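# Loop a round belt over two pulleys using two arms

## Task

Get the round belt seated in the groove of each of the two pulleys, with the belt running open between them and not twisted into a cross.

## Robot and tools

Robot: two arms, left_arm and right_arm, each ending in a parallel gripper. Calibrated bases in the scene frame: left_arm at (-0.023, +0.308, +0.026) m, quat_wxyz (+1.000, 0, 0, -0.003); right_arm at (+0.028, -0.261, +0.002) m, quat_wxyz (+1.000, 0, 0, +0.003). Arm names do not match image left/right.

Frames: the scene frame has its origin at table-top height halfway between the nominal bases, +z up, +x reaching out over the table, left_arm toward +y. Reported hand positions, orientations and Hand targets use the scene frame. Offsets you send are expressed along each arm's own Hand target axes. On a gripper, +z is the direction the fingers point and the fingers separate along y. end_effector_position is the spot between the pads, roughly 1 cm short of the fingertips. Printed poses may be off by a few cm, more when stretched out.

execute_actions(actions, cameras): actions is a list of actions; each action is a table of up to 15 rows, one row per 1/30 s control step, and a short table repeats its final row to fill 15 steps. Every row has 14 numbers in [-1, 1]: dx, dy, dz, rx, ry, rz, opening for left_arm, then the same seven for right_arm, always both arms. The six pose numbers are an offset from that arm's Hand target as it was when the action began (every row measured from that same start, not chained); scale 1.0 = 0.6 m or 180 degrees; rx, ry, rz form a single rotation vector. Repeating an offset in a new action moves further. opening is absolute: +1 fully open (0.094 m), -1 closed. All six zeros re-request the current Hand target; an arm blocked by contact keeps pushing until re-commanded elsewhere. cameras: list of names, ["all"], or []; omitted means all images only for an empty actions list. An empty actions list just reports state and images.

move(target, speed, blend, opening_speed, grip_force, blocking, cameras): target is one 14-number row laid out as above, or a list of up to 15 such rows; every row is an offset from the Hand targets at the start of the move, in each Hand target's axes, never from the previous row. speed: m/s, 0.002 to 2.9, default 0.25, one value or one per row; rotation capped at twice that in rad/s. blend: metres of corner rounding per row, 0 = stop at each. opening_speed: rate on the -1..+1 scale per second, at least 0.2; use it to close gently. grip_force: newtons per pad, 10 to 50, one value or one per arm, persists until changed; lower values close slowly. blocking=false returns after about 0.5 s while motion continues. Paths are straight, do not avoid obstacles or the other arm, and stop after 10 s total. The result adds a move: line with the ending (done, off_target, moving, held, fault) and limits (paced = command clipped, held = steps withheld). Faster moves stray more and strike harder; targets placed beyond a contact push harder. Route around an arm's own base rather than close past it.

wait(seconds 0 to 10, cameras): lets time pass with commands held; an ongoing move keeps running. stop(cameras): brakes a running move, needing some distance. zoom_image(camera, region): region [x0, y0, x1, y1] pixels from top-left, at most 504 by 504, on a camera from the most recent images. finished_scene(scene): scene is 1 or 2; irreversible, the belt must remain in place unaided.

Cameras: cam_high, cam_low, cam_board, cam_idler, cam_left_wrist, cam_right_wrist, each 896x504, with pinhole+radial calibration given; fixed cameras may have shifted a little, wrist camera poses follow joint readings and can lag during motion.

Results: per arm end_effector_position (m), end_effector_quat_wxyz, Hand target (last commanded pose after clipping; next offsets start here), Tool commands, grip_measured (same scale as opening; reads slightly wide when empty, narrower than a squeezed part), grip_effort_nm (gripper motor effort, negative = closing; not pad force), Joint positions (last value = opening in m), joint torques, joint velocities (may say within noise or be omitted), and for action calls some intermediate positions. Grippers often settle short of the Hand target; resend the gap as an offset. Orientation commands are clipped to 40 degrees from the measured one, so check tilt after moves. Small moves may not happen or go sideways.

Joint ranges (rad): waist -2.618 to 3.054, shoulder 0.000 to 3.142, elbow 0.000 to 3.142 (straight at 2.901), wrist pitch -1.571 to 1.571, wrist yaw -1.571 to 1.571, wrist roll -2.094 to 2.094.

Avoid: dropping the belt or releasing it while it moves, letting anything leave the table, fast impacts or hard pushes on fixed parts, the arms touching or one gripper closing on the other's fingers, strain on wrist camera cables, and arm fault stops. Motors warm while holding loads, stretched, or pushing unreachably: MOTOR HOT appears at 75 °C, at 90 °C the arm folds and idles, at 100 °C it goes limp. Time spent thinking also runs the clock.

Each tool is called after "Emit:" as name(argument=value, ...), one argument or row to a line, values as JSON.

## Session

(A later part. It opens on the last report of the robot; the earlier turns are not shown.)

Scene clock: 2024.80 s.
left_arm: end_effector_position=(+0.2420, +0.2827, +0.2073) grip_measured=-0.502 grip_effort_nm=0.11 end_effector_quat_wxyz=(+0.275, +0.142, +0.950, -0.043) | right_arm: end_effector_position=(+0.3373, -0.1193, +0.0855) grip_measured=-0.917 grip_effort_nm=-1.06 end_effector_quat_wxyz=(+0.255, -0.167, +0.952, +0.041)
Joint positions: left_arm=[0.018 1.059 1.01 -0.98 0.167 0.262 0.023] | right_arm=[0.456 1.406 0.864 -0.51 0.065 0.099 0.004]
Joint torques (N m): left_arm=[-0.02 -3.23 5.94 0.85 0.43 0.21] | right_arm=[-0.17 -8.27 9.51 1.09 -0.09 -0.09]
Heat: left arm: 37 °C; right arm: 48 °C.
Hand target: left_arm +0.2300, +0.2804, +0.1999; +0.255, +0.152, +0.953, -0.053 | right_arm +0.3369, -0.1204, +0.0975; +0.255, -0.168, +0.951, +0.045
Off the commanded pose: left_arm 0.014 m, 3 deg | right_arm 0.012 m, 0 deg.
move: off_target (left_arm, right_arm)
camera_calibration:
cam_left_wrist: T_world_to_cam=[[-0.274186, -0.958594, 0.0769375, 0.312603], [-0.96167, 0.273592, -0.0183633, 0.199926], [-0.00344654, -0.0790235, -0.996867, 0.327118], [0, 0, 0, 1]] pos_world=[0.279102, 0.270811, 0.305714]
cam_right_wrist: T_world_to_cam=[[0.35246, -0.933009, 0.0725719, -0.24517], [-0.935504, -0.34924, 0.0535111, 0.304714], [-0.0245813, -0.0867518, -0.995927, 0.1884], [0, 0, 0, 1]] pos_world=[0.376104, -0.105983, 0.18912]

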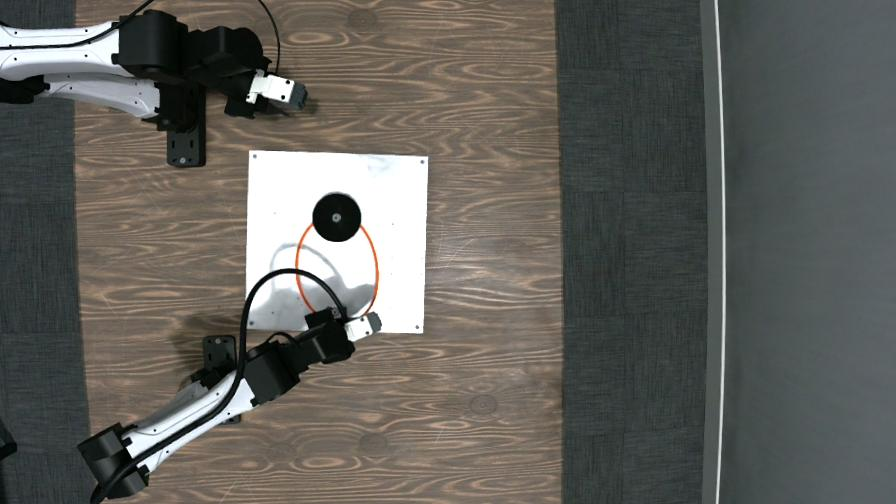

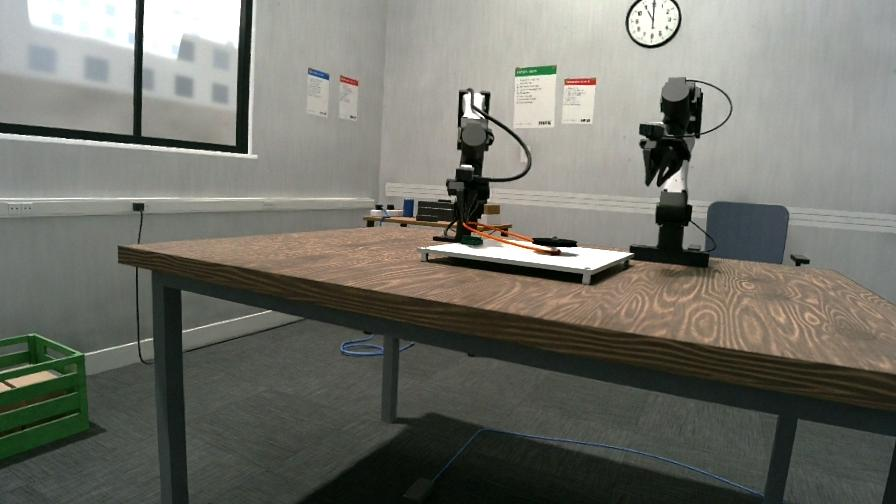

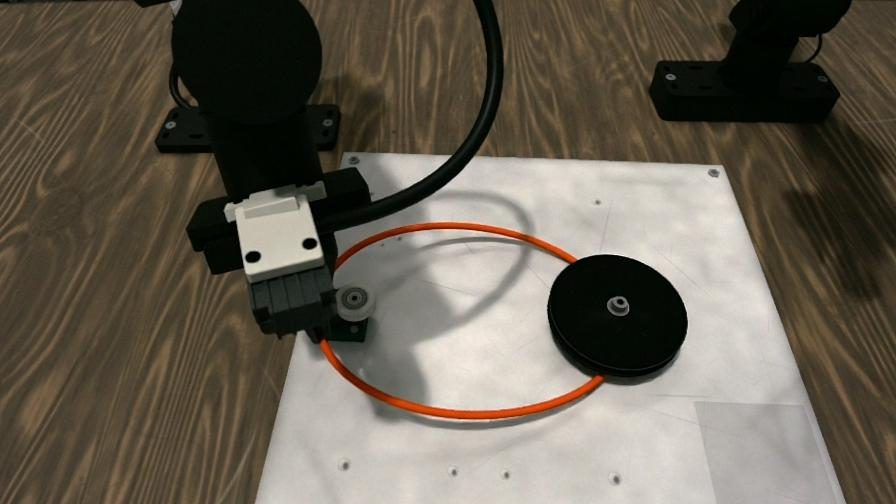

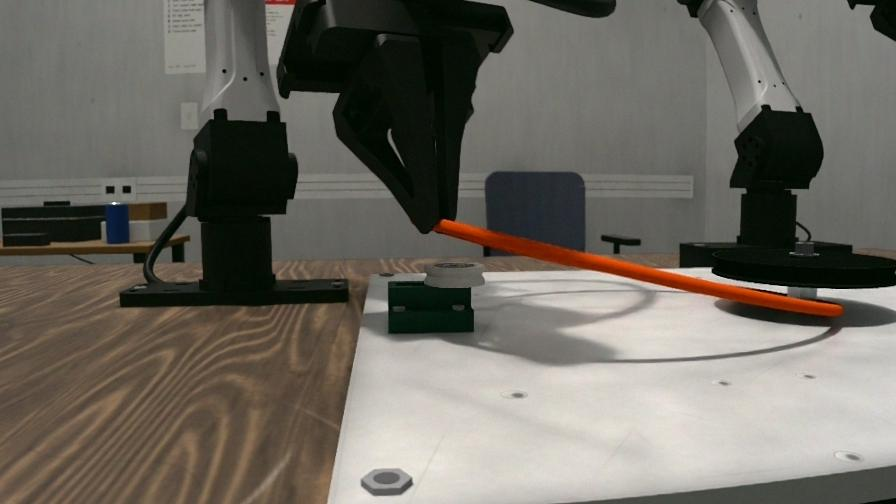

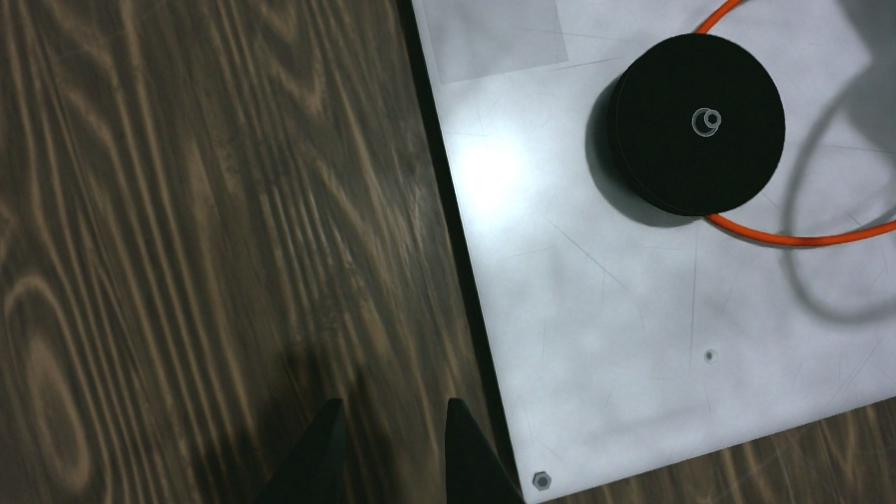

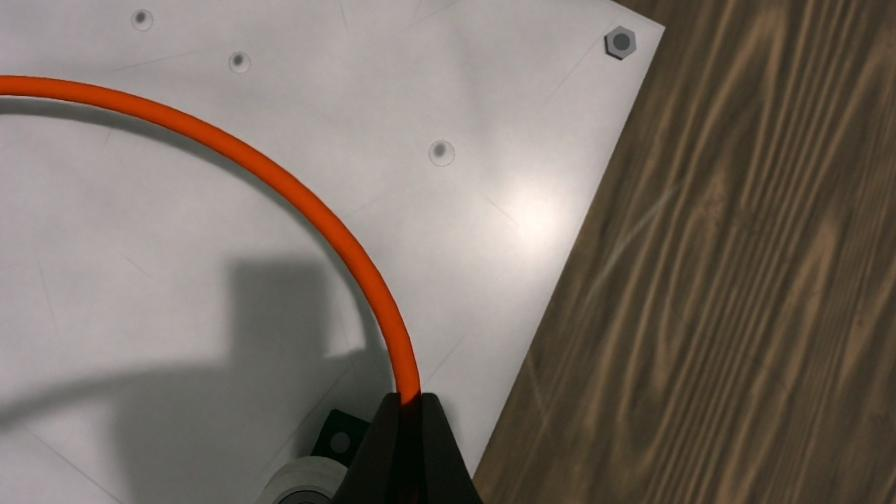

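Emit:
move(
  target=[0,0,0,0,0,0,-0.5,-0.0417,0.1518,0.024,0,0,0,-1],
  speed=0.06,
  cameras=["cam_high","cam_board","cam_idler","cam_left_wrist","cam_right_wrist"],
)

Scene clock: 2046.87 s.
left_arm: end_effector_position=(+0.2420, +0.2827, +0.2073) grip_measured=-0.502 grip_effort_nm=0.11 end_effector_quat_wxyz=(+0.275, +0.142, +0.950, -0.043) | right_arm: end_effector_position=(+0.3311, -0.0222, +0.0963) grip_measured=-0.918 grip_effort_nm=-1.06 end_effector_quat_wxyz=(+0.260, -0.178, +0.947, +0.062)
Joint positions: left_arm=[0.018 1.059 1.01 -0.98 0.167 0.262 0.023] | right_arm=[0.734 1.573 1.053 -0.532 0.163 0.326 0.004]
Joint torques (N m): left_arm=[-0.02 -3.32 5.85 0.87 0.35 0.22] | right_arm=[0.9 -6.35 9.7 1.11 0.43 0.23]
Heat: left arm: 37 °C; right arm: 47 °C.
Hand target: left_arm +0.2300, +0.2804, +0.1999; +0.255, +0.152, +0.953, -0.053 | right_arm +0.3328, -0.0250, +0.0975; +0.255, -0.168, +0.951, +0.045
Off the commanded pose: left_arm 0.014 m, 3 deg | right_arm 0.003 m, 2 deg.
move: off_target (left_arm)
camera_calibration:
cam_left_wrist: T_world_to_cam=[[-0.274186, -0.958594, 0.0769375, 0.312603], [-0.96167, 0.273592, -0.0183633, 0.199926], [-0.00344654, -0.0790235, -0.996867, 0.327118], [0, 0, 0, 1]] pos_world=[0.279102, 0.270811, 0.305714]
cam_right_wrist: T_world_to_cam=[[0.382931, -0.922894, 0.0403817, -0.159981], [-0.923646, -0.381775, 0.0335529, 0.329508], [-0.0155491, -0.0501468, -0.998621, 0.205544], [0, 0, 0, 1]] pos_world=[0.368806, -0.0115403, 0.200665]
Images, in order (width x height): cam_high 896x504, cam_board 896x504, cam_idler 896x504, cam_left_wrist 896x504, cam_right_wrist 896x504.

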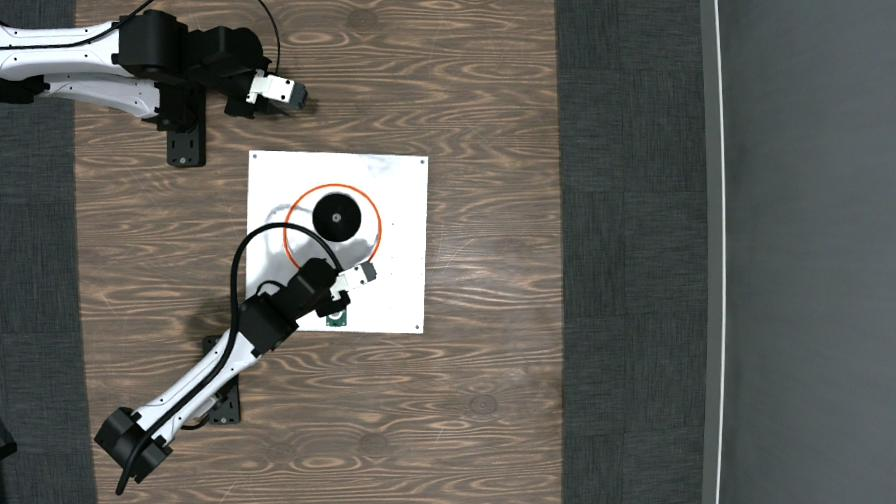

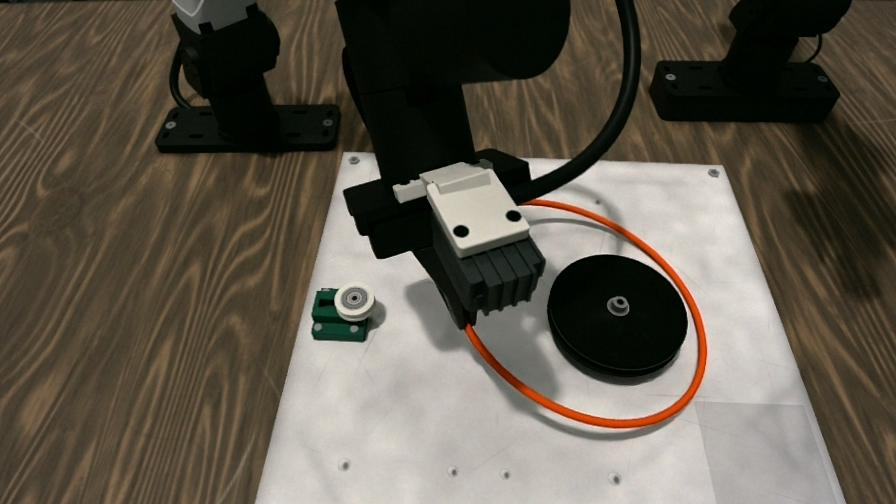

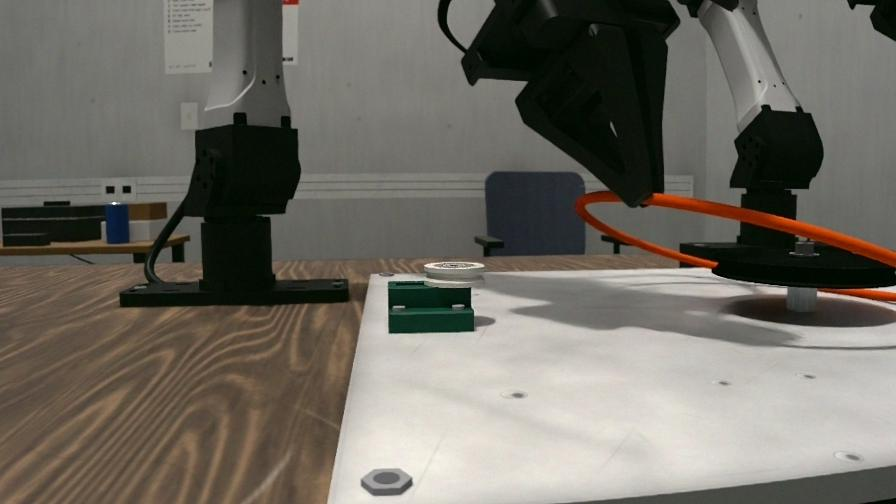

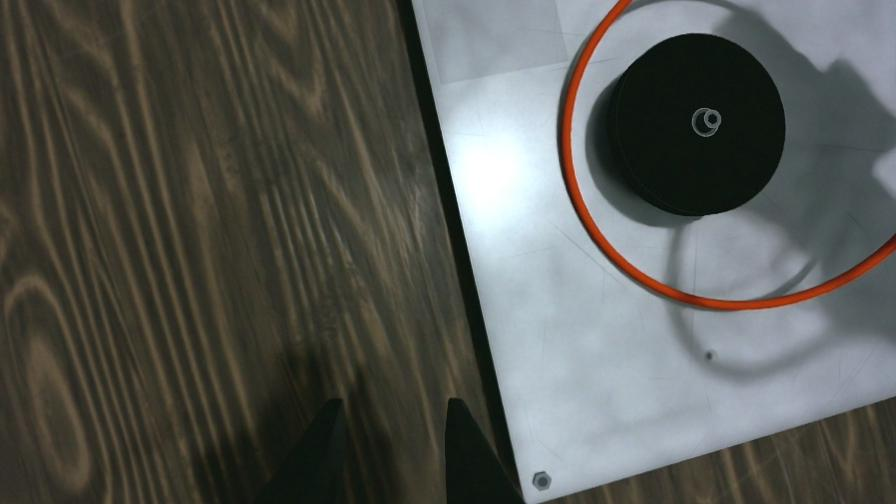

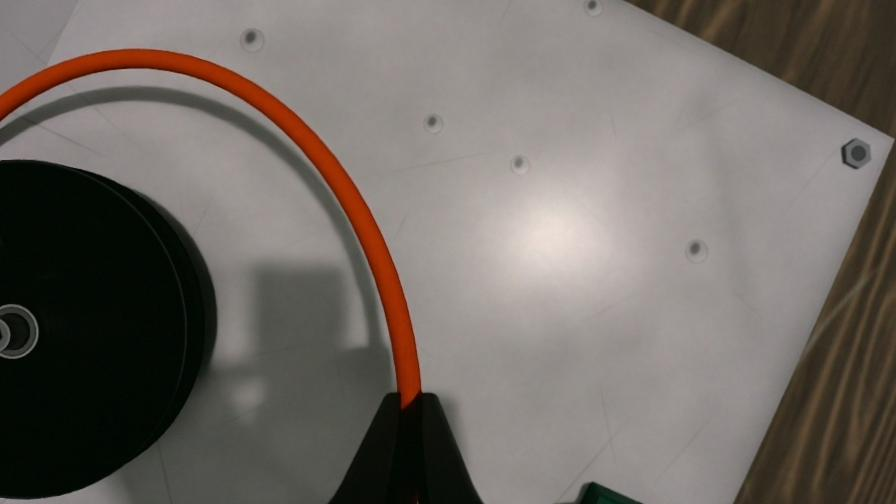

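Emit:
move(
  target=[-0.2370,-0.2052,0.3068,0.1247,0.0557,0.2825,-0.4,0,0,0,0,0,0,-1],
  speed=0.15,
  cameras=["cam_high","cam_board","cam_idler","cam_left_wrist","cam_right_wrist"],
)

Scene clock: 2129.63 s.
left_arm: end_effector_position=(+0.3976, +0.0980, +0.1183) grip_measured=-0.402 grip_effort_nm=0.11 end_effector_quat_wxyz=(+0.150, +0.584, +0.793, -0.091) | right_arm: end_effector_position=(+0.3311, -0.0222, +0.0963) grip_measured=-0.918 grip_effort_nm=-1.06 end_effector_quat_wxyz=(+0.260, -0.178, +0.947, +0.062)
Joint positions: left_arm=[-0.365 2.117 1.829 -1.035 0.253 0.867 0.028] | right_arm=[0.734 1.573 1.053 -0.532 0.163 0.326 0.004]
Joint torques (N m): left_arm=[-0.54 -10.11 9.17 0.41 0.47 0.18] | right_arm=[0.95 -6.32 9.72 1.11 0.43 0.23]
Heat: left arm: 38 °C; right arm: 47 °C.
Hand target: left_arm +0.3946, +0.0933, +0.1153; +0.139, +0.593, +0.786, -0.105 | right_arm +0.3328, -0.0250, +0.0975; +0.255, -0.168, +0.951, +0.045
Off the commanded pose: left_arm 0.006 m, 2 deg | right_arm 0.004 m, 2 deg.
move: done
camera_calibration:
cam_left_wrist: T_world_to_cam=[[-0.941738, -0.334299, 0.0370689, 0.394014], [-0.321499, 0.927065, 0.192846, 0.0549582], [-0.0988334, 0.169693, -0.980529, 0.235998], [0, 0, 0, 1]] pos_world=[0.412051, 0.0407215, 0.206198]
cam_right_wrist: T_world_to_cam=[[0.382931, -0.922894, 0.0403817, -0.159981], [-0.923646, -0.381775, 0.0335529, 0.329508], [-0.0155491, -0.0501468, -0.998621, 0.205544], [0, 0, 0, 1]] pos_world=[0.368806, -0.0115403, 0.200665]
Images, in order (width x height): cam_high 896x504, cam_board 896x504, cam_idler 896x504, cam_left_wrist 896x504, cam_right_wrist 896x504.

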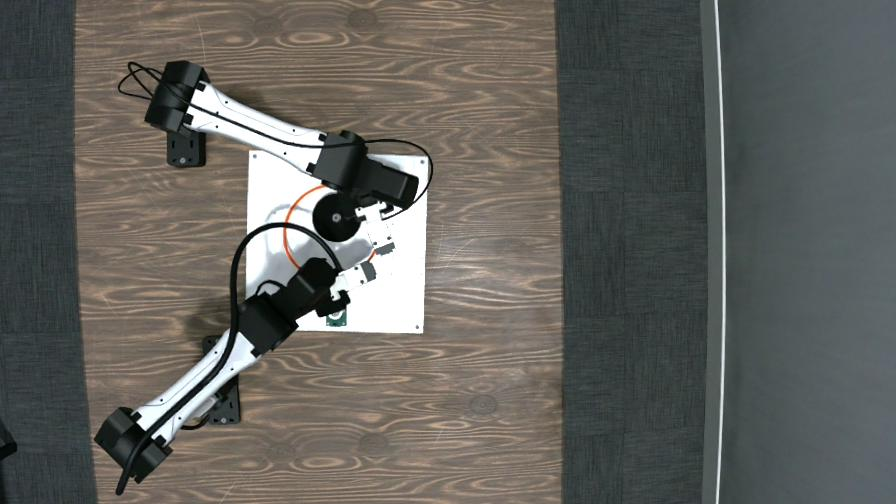

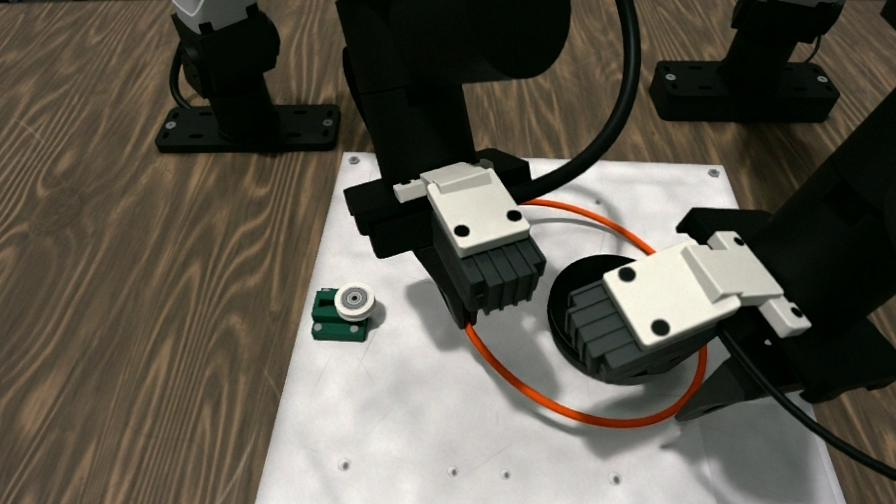

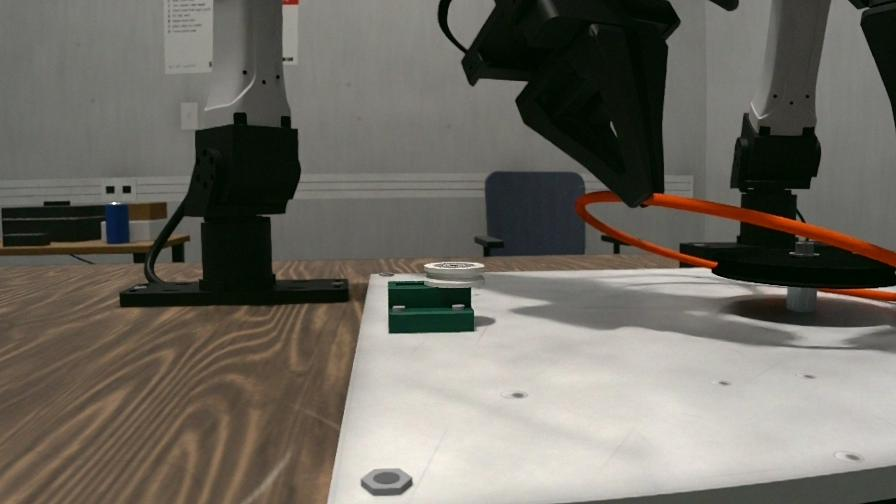

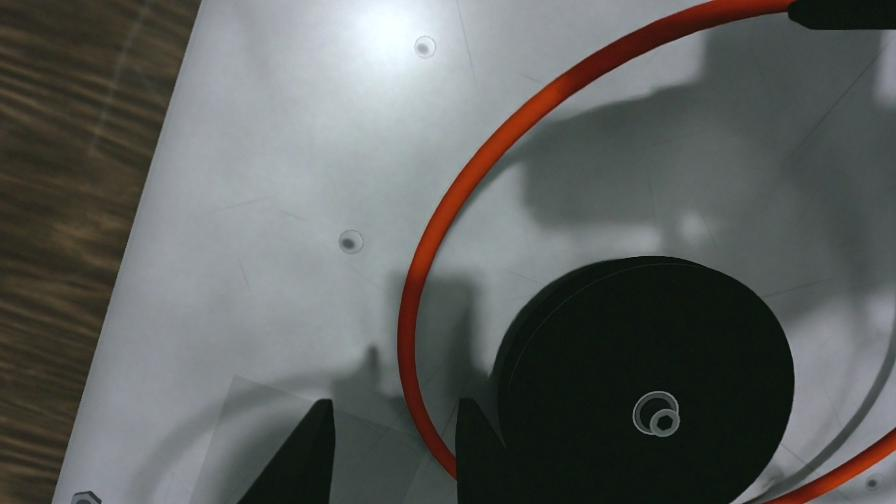

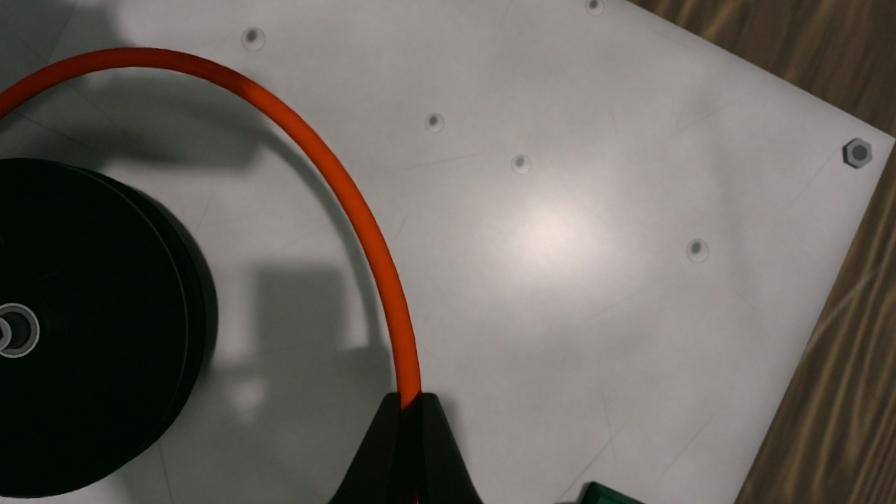

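Emit:
move(
  target=[0.0251,0,0.0689,0,0,0,-0.4,0,0,0,0,0,0,-1],
  speed=0.06,
  cameras=["cam_low","cam_board","cam_idler","cam_left_wrist"],
)

Emit:
zoom_image(
  camera="cam_low",
  region=[440, 190, 640, 290],
)

Emit:
zoom_image(
  camera="cam_board",
  region=[560, 300, 800, 450],
)

Scene clock: 2148.30 s.
left_arm: end_effector_position=(+0.3923, +0.1001, +0.0825) grip_measured=-0.402 grip_effort_nm=0.10 end_effector_quat_wxyz=(+0.133, +0.583, +0.796, -0.096) | right_arm: end_effector_position=(+0.3311, -0.0222, +0.0963) grip_measured=-0.918 grip_effort_nm=-1.06 end_effector_quat_wxyz=(+0.260, -0.178, +0.947, +0.062)
Joint positions: left_arm=[-0.365 2.143 1.736 -0.951 0.253 0.867 0.028] | right_arm=[0.734 1.573 1.053 -0.532 0.163 0.326 0.004]
Joint torques (N m): left_arm=[-0.72 -10.52 5.53 1.11 0.43 0.21] | right_arm=[0.94 -6.32 9.73 1.11 0.43 0.23]
Heat: left arm: 41 °C; right arm: 47 °C.
Hand target: left_arm +0.3946, +0.0932, +0.0713; +0.139, +0.593, +0.786, -0.105 | right_arm +0.3328, -0.0250, +0.0975; +0.255, -0.168, +0.951, +0.045
Off the commanded pose: left_arm 0.013 m, 2 deg | right_arm 0.004 m, 2 deg.
move: off_target (left_arm)
camera_calibration:
cam_left_wrist: T_world_to_cam=[[-0.940053, -0.334938, 0.0641683, 0.388202], [-0.314659, 0.924421, 0.215491, 0.0538848], [-0.131495, 0.182382, -0.974395, 0.210996], [0, 0, 0, 1]] pos_world=[0.409631, 0.0417295, 0.169072]
Images, in order (width x height): cam_low 896x504, cam_board 896x504, cam_idler 896x504, cam_left_wrist 896x504.

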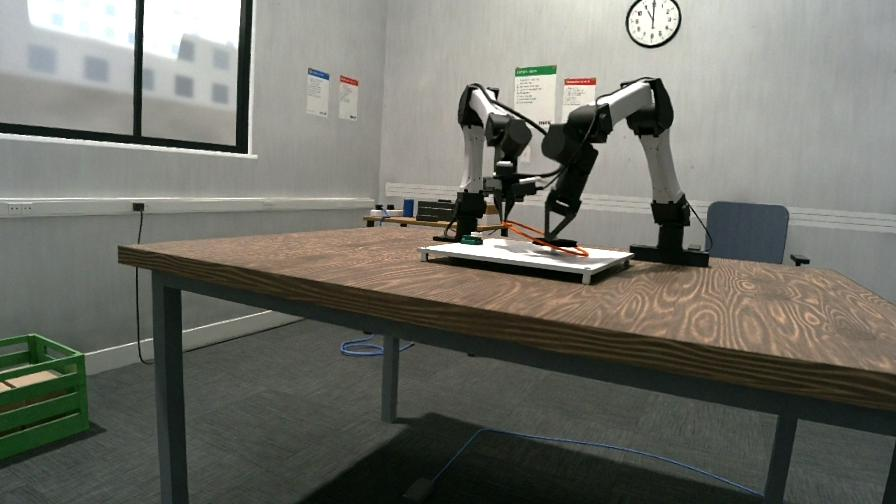

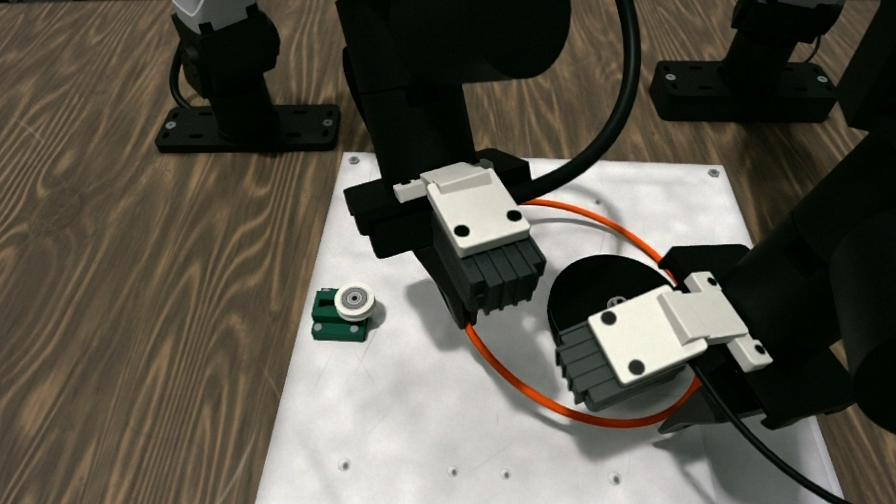

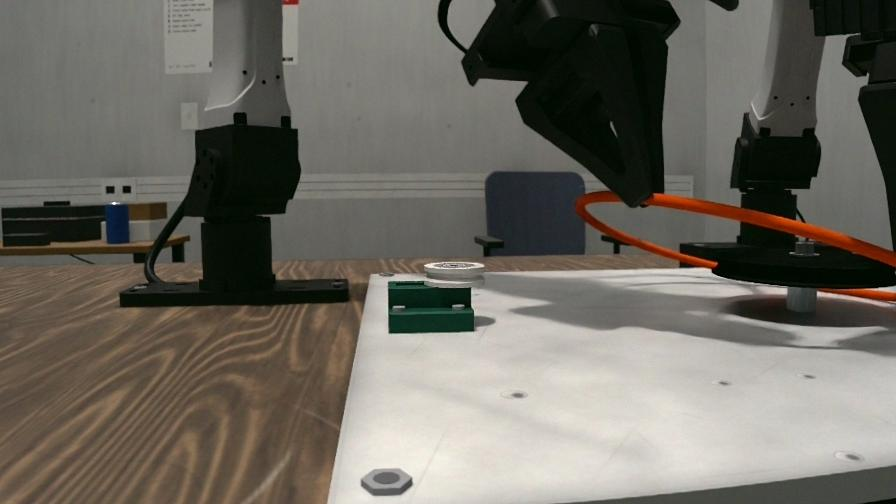

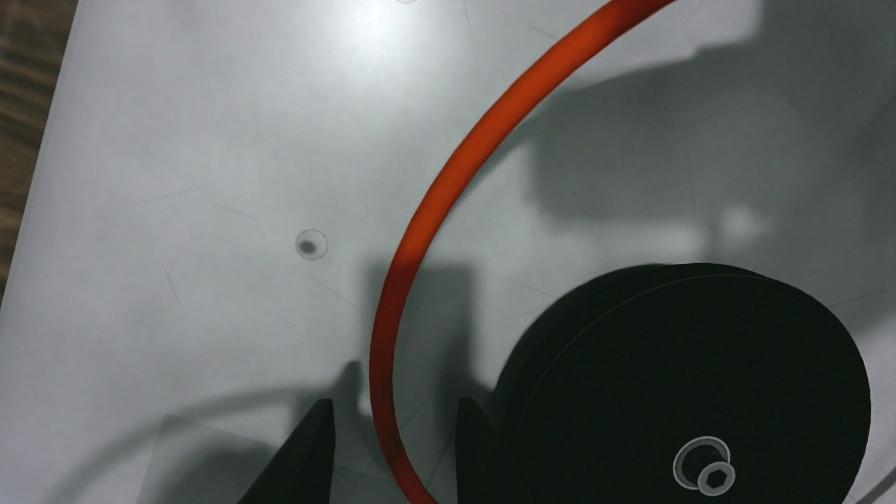

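Scaled by 2.520 from the camera's 896x504 image, which has a finer 1280x720 frame.

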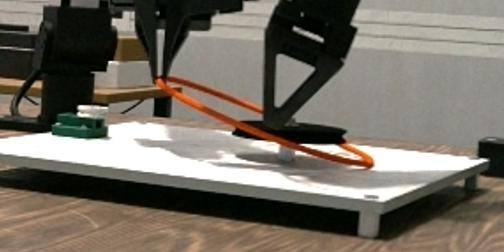

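Scaled by 2.100 from the camera's 896x504 image, which has a finer 1280x720 frame.

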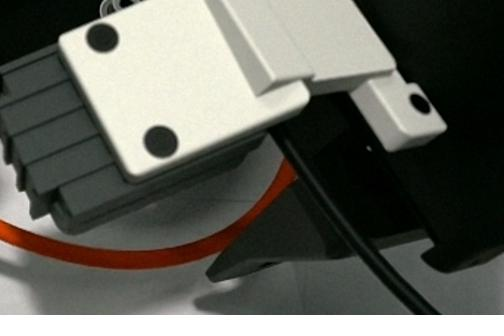

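Emit:
move(
  target=[0,0.0085,0.0203,0,0,0,-0.4,0,0,0,0,0,0,-1],
  speed=0.04,
  cameras=["cam_low","cam_board","cam_left_wrist"],
)

Emit:
zoom_image(
  camera="cam_low",
  region=[440, 190, 640, 290],
)

Emit:
zoom_image(
  camera="cam_board",
  region=[560, 300, 800, 450],
)

Scene clock: 2159.10 s.
left_arm: end_effector_position=(+0.3956, +0.0988, +0.0681) grip_measured=-0.402 grip_effort_nm=0.11 end_effector_quat_wxyz=(+0.128, +0.583, +0.797, -0.097) | right_arm: end_effector_position=(+0.3311, -0.0222, +0.0963) grip_measured=-0.918 grip_effort_nm=-1.06 end_effector_quat_wxyz=(+0.260, -0.178, +0.947, +0.062)
Joint positions: left_arm=[-0.365 2.178 1.736 -0.926 0.253 0.867 0.028] | right_arm=[0.734 1.573 1.053 -0.532 0.163 0.326 0.004]
Joint torques (N m): left_arm=[-0.68 -10.47 6.43 1.16 0.46 0.22] | right_arm=[0.94 -6.32 9.73 1.11 0.43 0.23]
Heat: left arm: 40 °C; right arm: 47 °C.
Hand target: left_arm +0.4007, +0.0906, +0.0599; +0.139, +0.593, +0.786, -0.105 | right_arm +0.3328, -0.0250, +0.0975; +0.255, -0.168, +0.951, +0.045
Off the commanded pose: left_arm 0.013 m, 2 deg | right_arm 0.004 m, 2 deg.
move: off_target (left_arm)
camera_calibration:
cam_left_wrist: T_world_to_cam=[[-0.939374, -0.335238, 0.0720499, 0.391042], [-0.312567, 0.923574, 0.222067, 0.0581184], [-0.140989, 0.186083, -0.972366, 0.200897], [0, 0, 0, 1]] pos_world=[0.413825, 0.0400319, 0.154264]
Images, in order (width x height): cam_low 896x504, cam_board 896x504, cam_left_wrist 896x504.

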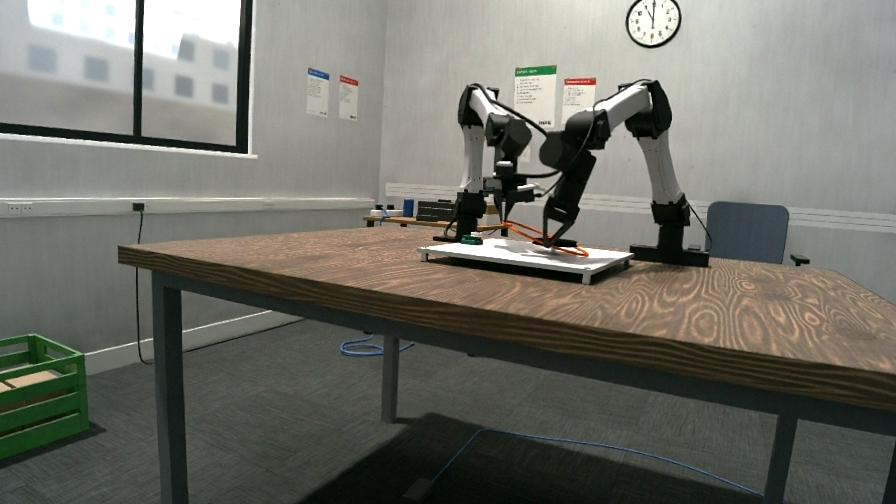

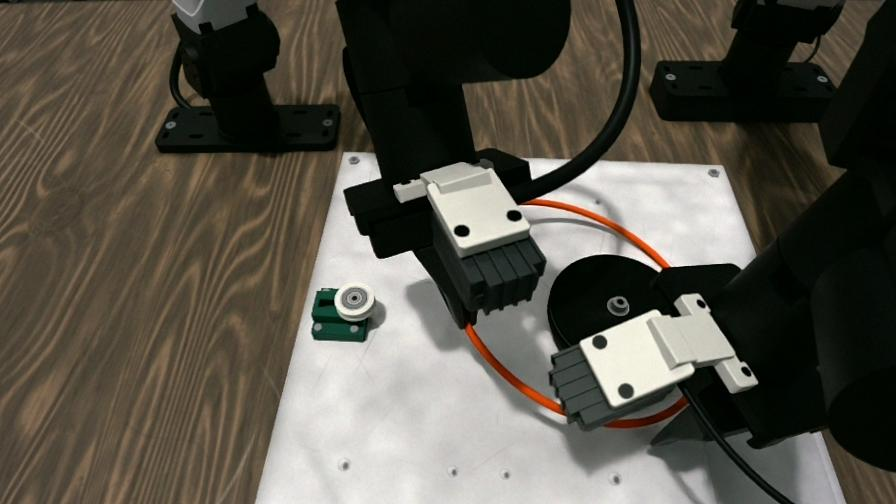

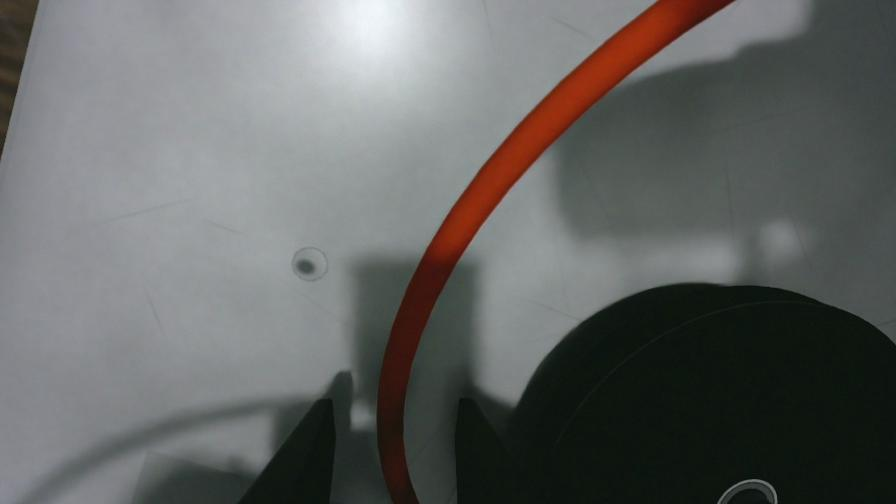

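Scaled by 2.520 from the camera's 896x504 image, which has a finer 1280x720 frame.

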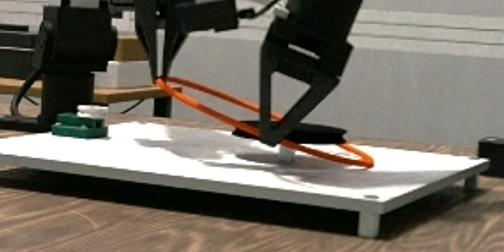

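Scaled by 2.100 from the camera's 896x504 image, which has a finer 1280x720 frame.

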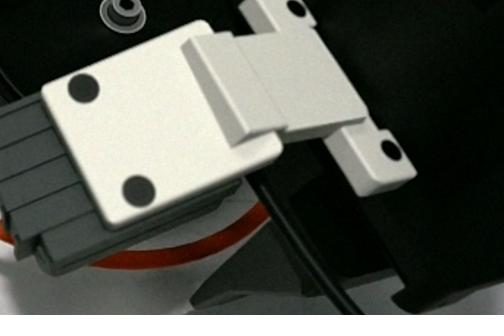

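Emit:
move(
  target=[0,0,0,0,0,0,-1,0,0,0,0,0,0,-1],
  speed=0.04,
  opening_speed=0.6,
  cameras=["cam_low","cam_board","cam_left_wrist","cam_right_wrist","cam_idler"],
)

Emit:
zoom_image(
  camera="cam_low",
  region=[440, 190, 640, 290],
)

Scene clock: 2170.33 s.
left_arm: end_effector_position=(+0.3956, +0.0988, +0.0681) grip_measured=-0.913 grip_effort_nm=-1.04 end_effector_quat_wxyz=(+0.128, +0.582, +0.797, -0.097) | right_arm: end_effector_position=(+0.3310, -0.0227, +0.0962) grip_measured=-0.918 grip_effort_nm=-1.06 end_effector_quat_wxyz=(+0.260, -0.178, +0.947, +0.061)
Joint positions: left_arm=[-0.365 2.178 1.736 -0.926 0.253 0.864 0.004] | right_arm=[0.734 1.573 1.053 -0.533 0.164 0.326 0.004]
Joint torques (N m): left_arm=[-0.57 -10.54 6.2 1.14 0.48 0.24] | right_arm=[0.98 -6.32 9.73 1.11 0.42 0.23]
Heat: left arm: 42 °C; right arm: 47 °C.
Hand target: left_arm +0.4007, +0.0906, +0.0599; +0.139, +0.593, +0.786, -0.105 | right_arm +0.3328, -0.0250, +0.0975; +0.255, -0.168, +0.951, +0.045
Off the commanded pose: left_arm 0.013 m, 2 deg | right_arm 0.003 m, 2 deg.
move: off_target (left_arm)
camera_calibration:
cam_left_wrist: T_world_to_cam=[[-0.938308, -0.337987, 0.0730952, 0.390864], [-0.315062, 0.922707, 0.222144, 0.0591741], [-0.142527, 0.18541, -0.97227, 0.201568], [0, 0, 0, 1]] pos_world=[0.414124, 0.0401342, 0.154263]
cam_right_wrist: T_world_to_cam=[[0.38224, -0.923101, 0.0421546, -0.16025], [-0.923929, -0.381008, 0.0344734, 0.329371], [-0.0157612, -0.052125, -0.998516, 0.205372], [0, 0, 0, 1]] pos_world=[0.368806, -0.0117285, 0.200468]
Images, in order (width x height): cam_low 896x504, cam_board 896x504, cam_idler 896x504, cam_left_wrist 896x504, cam_right_wrist 896x504.

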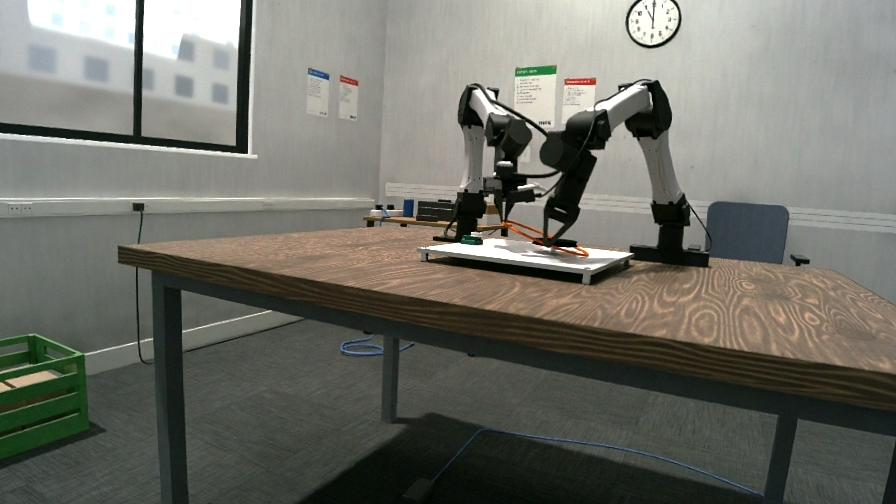

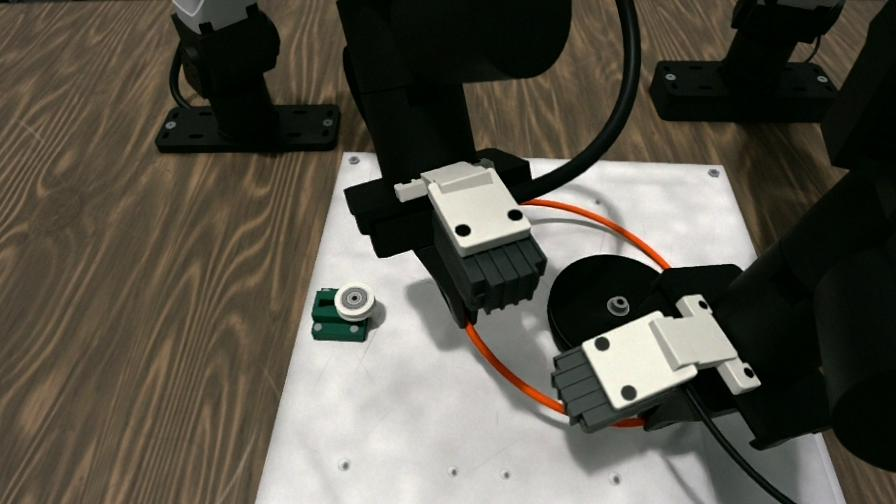

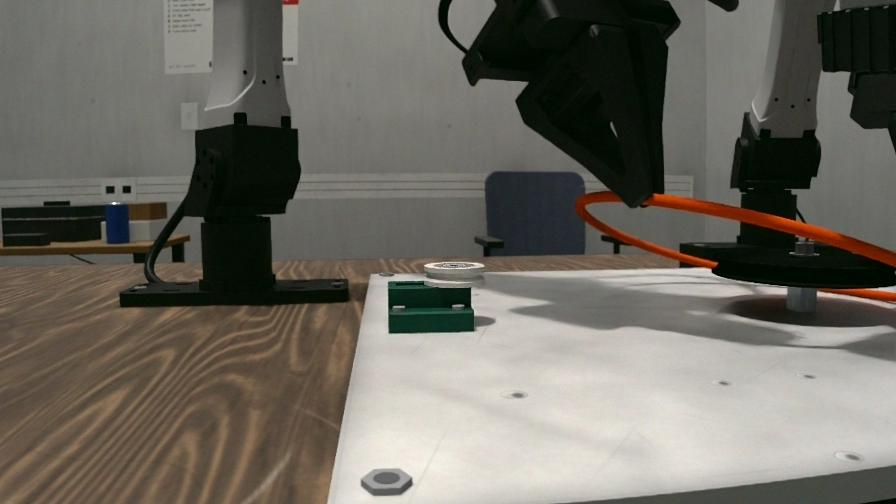

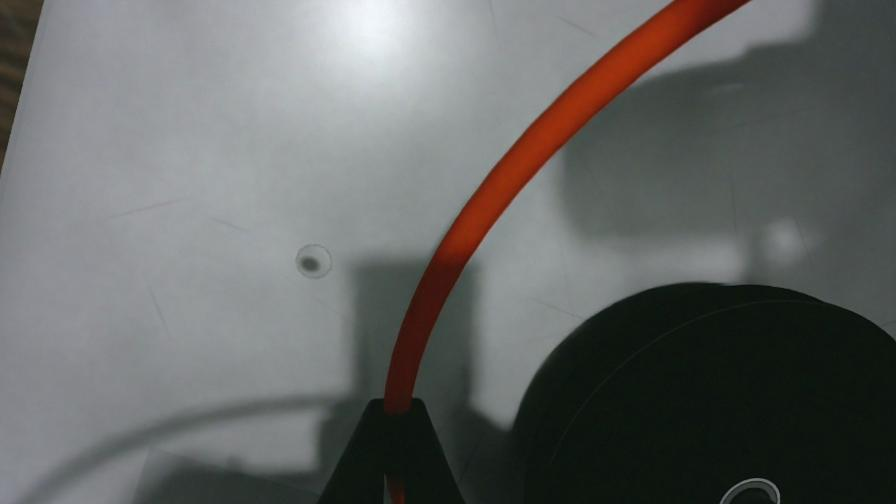

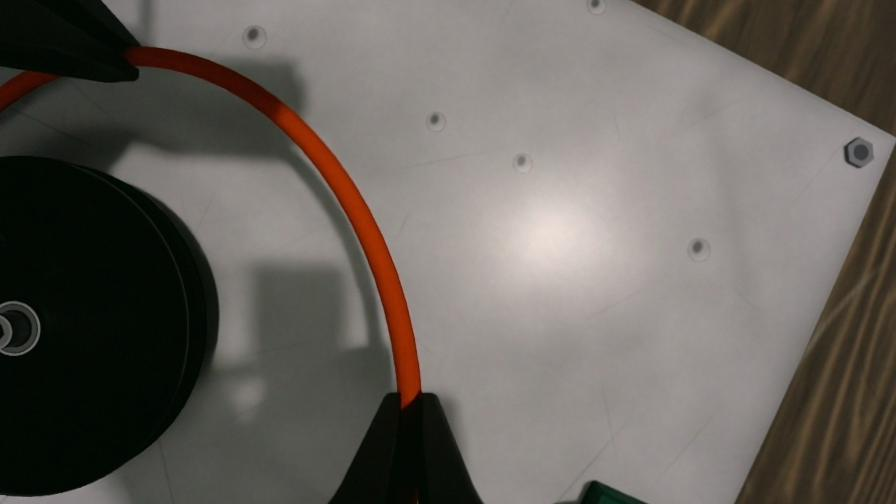

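Scaled by 2.520 from the camera's 896x504 image, which has a finer 1280x720 frame.

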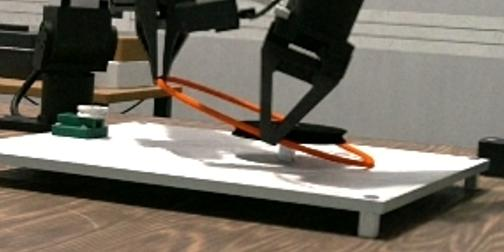

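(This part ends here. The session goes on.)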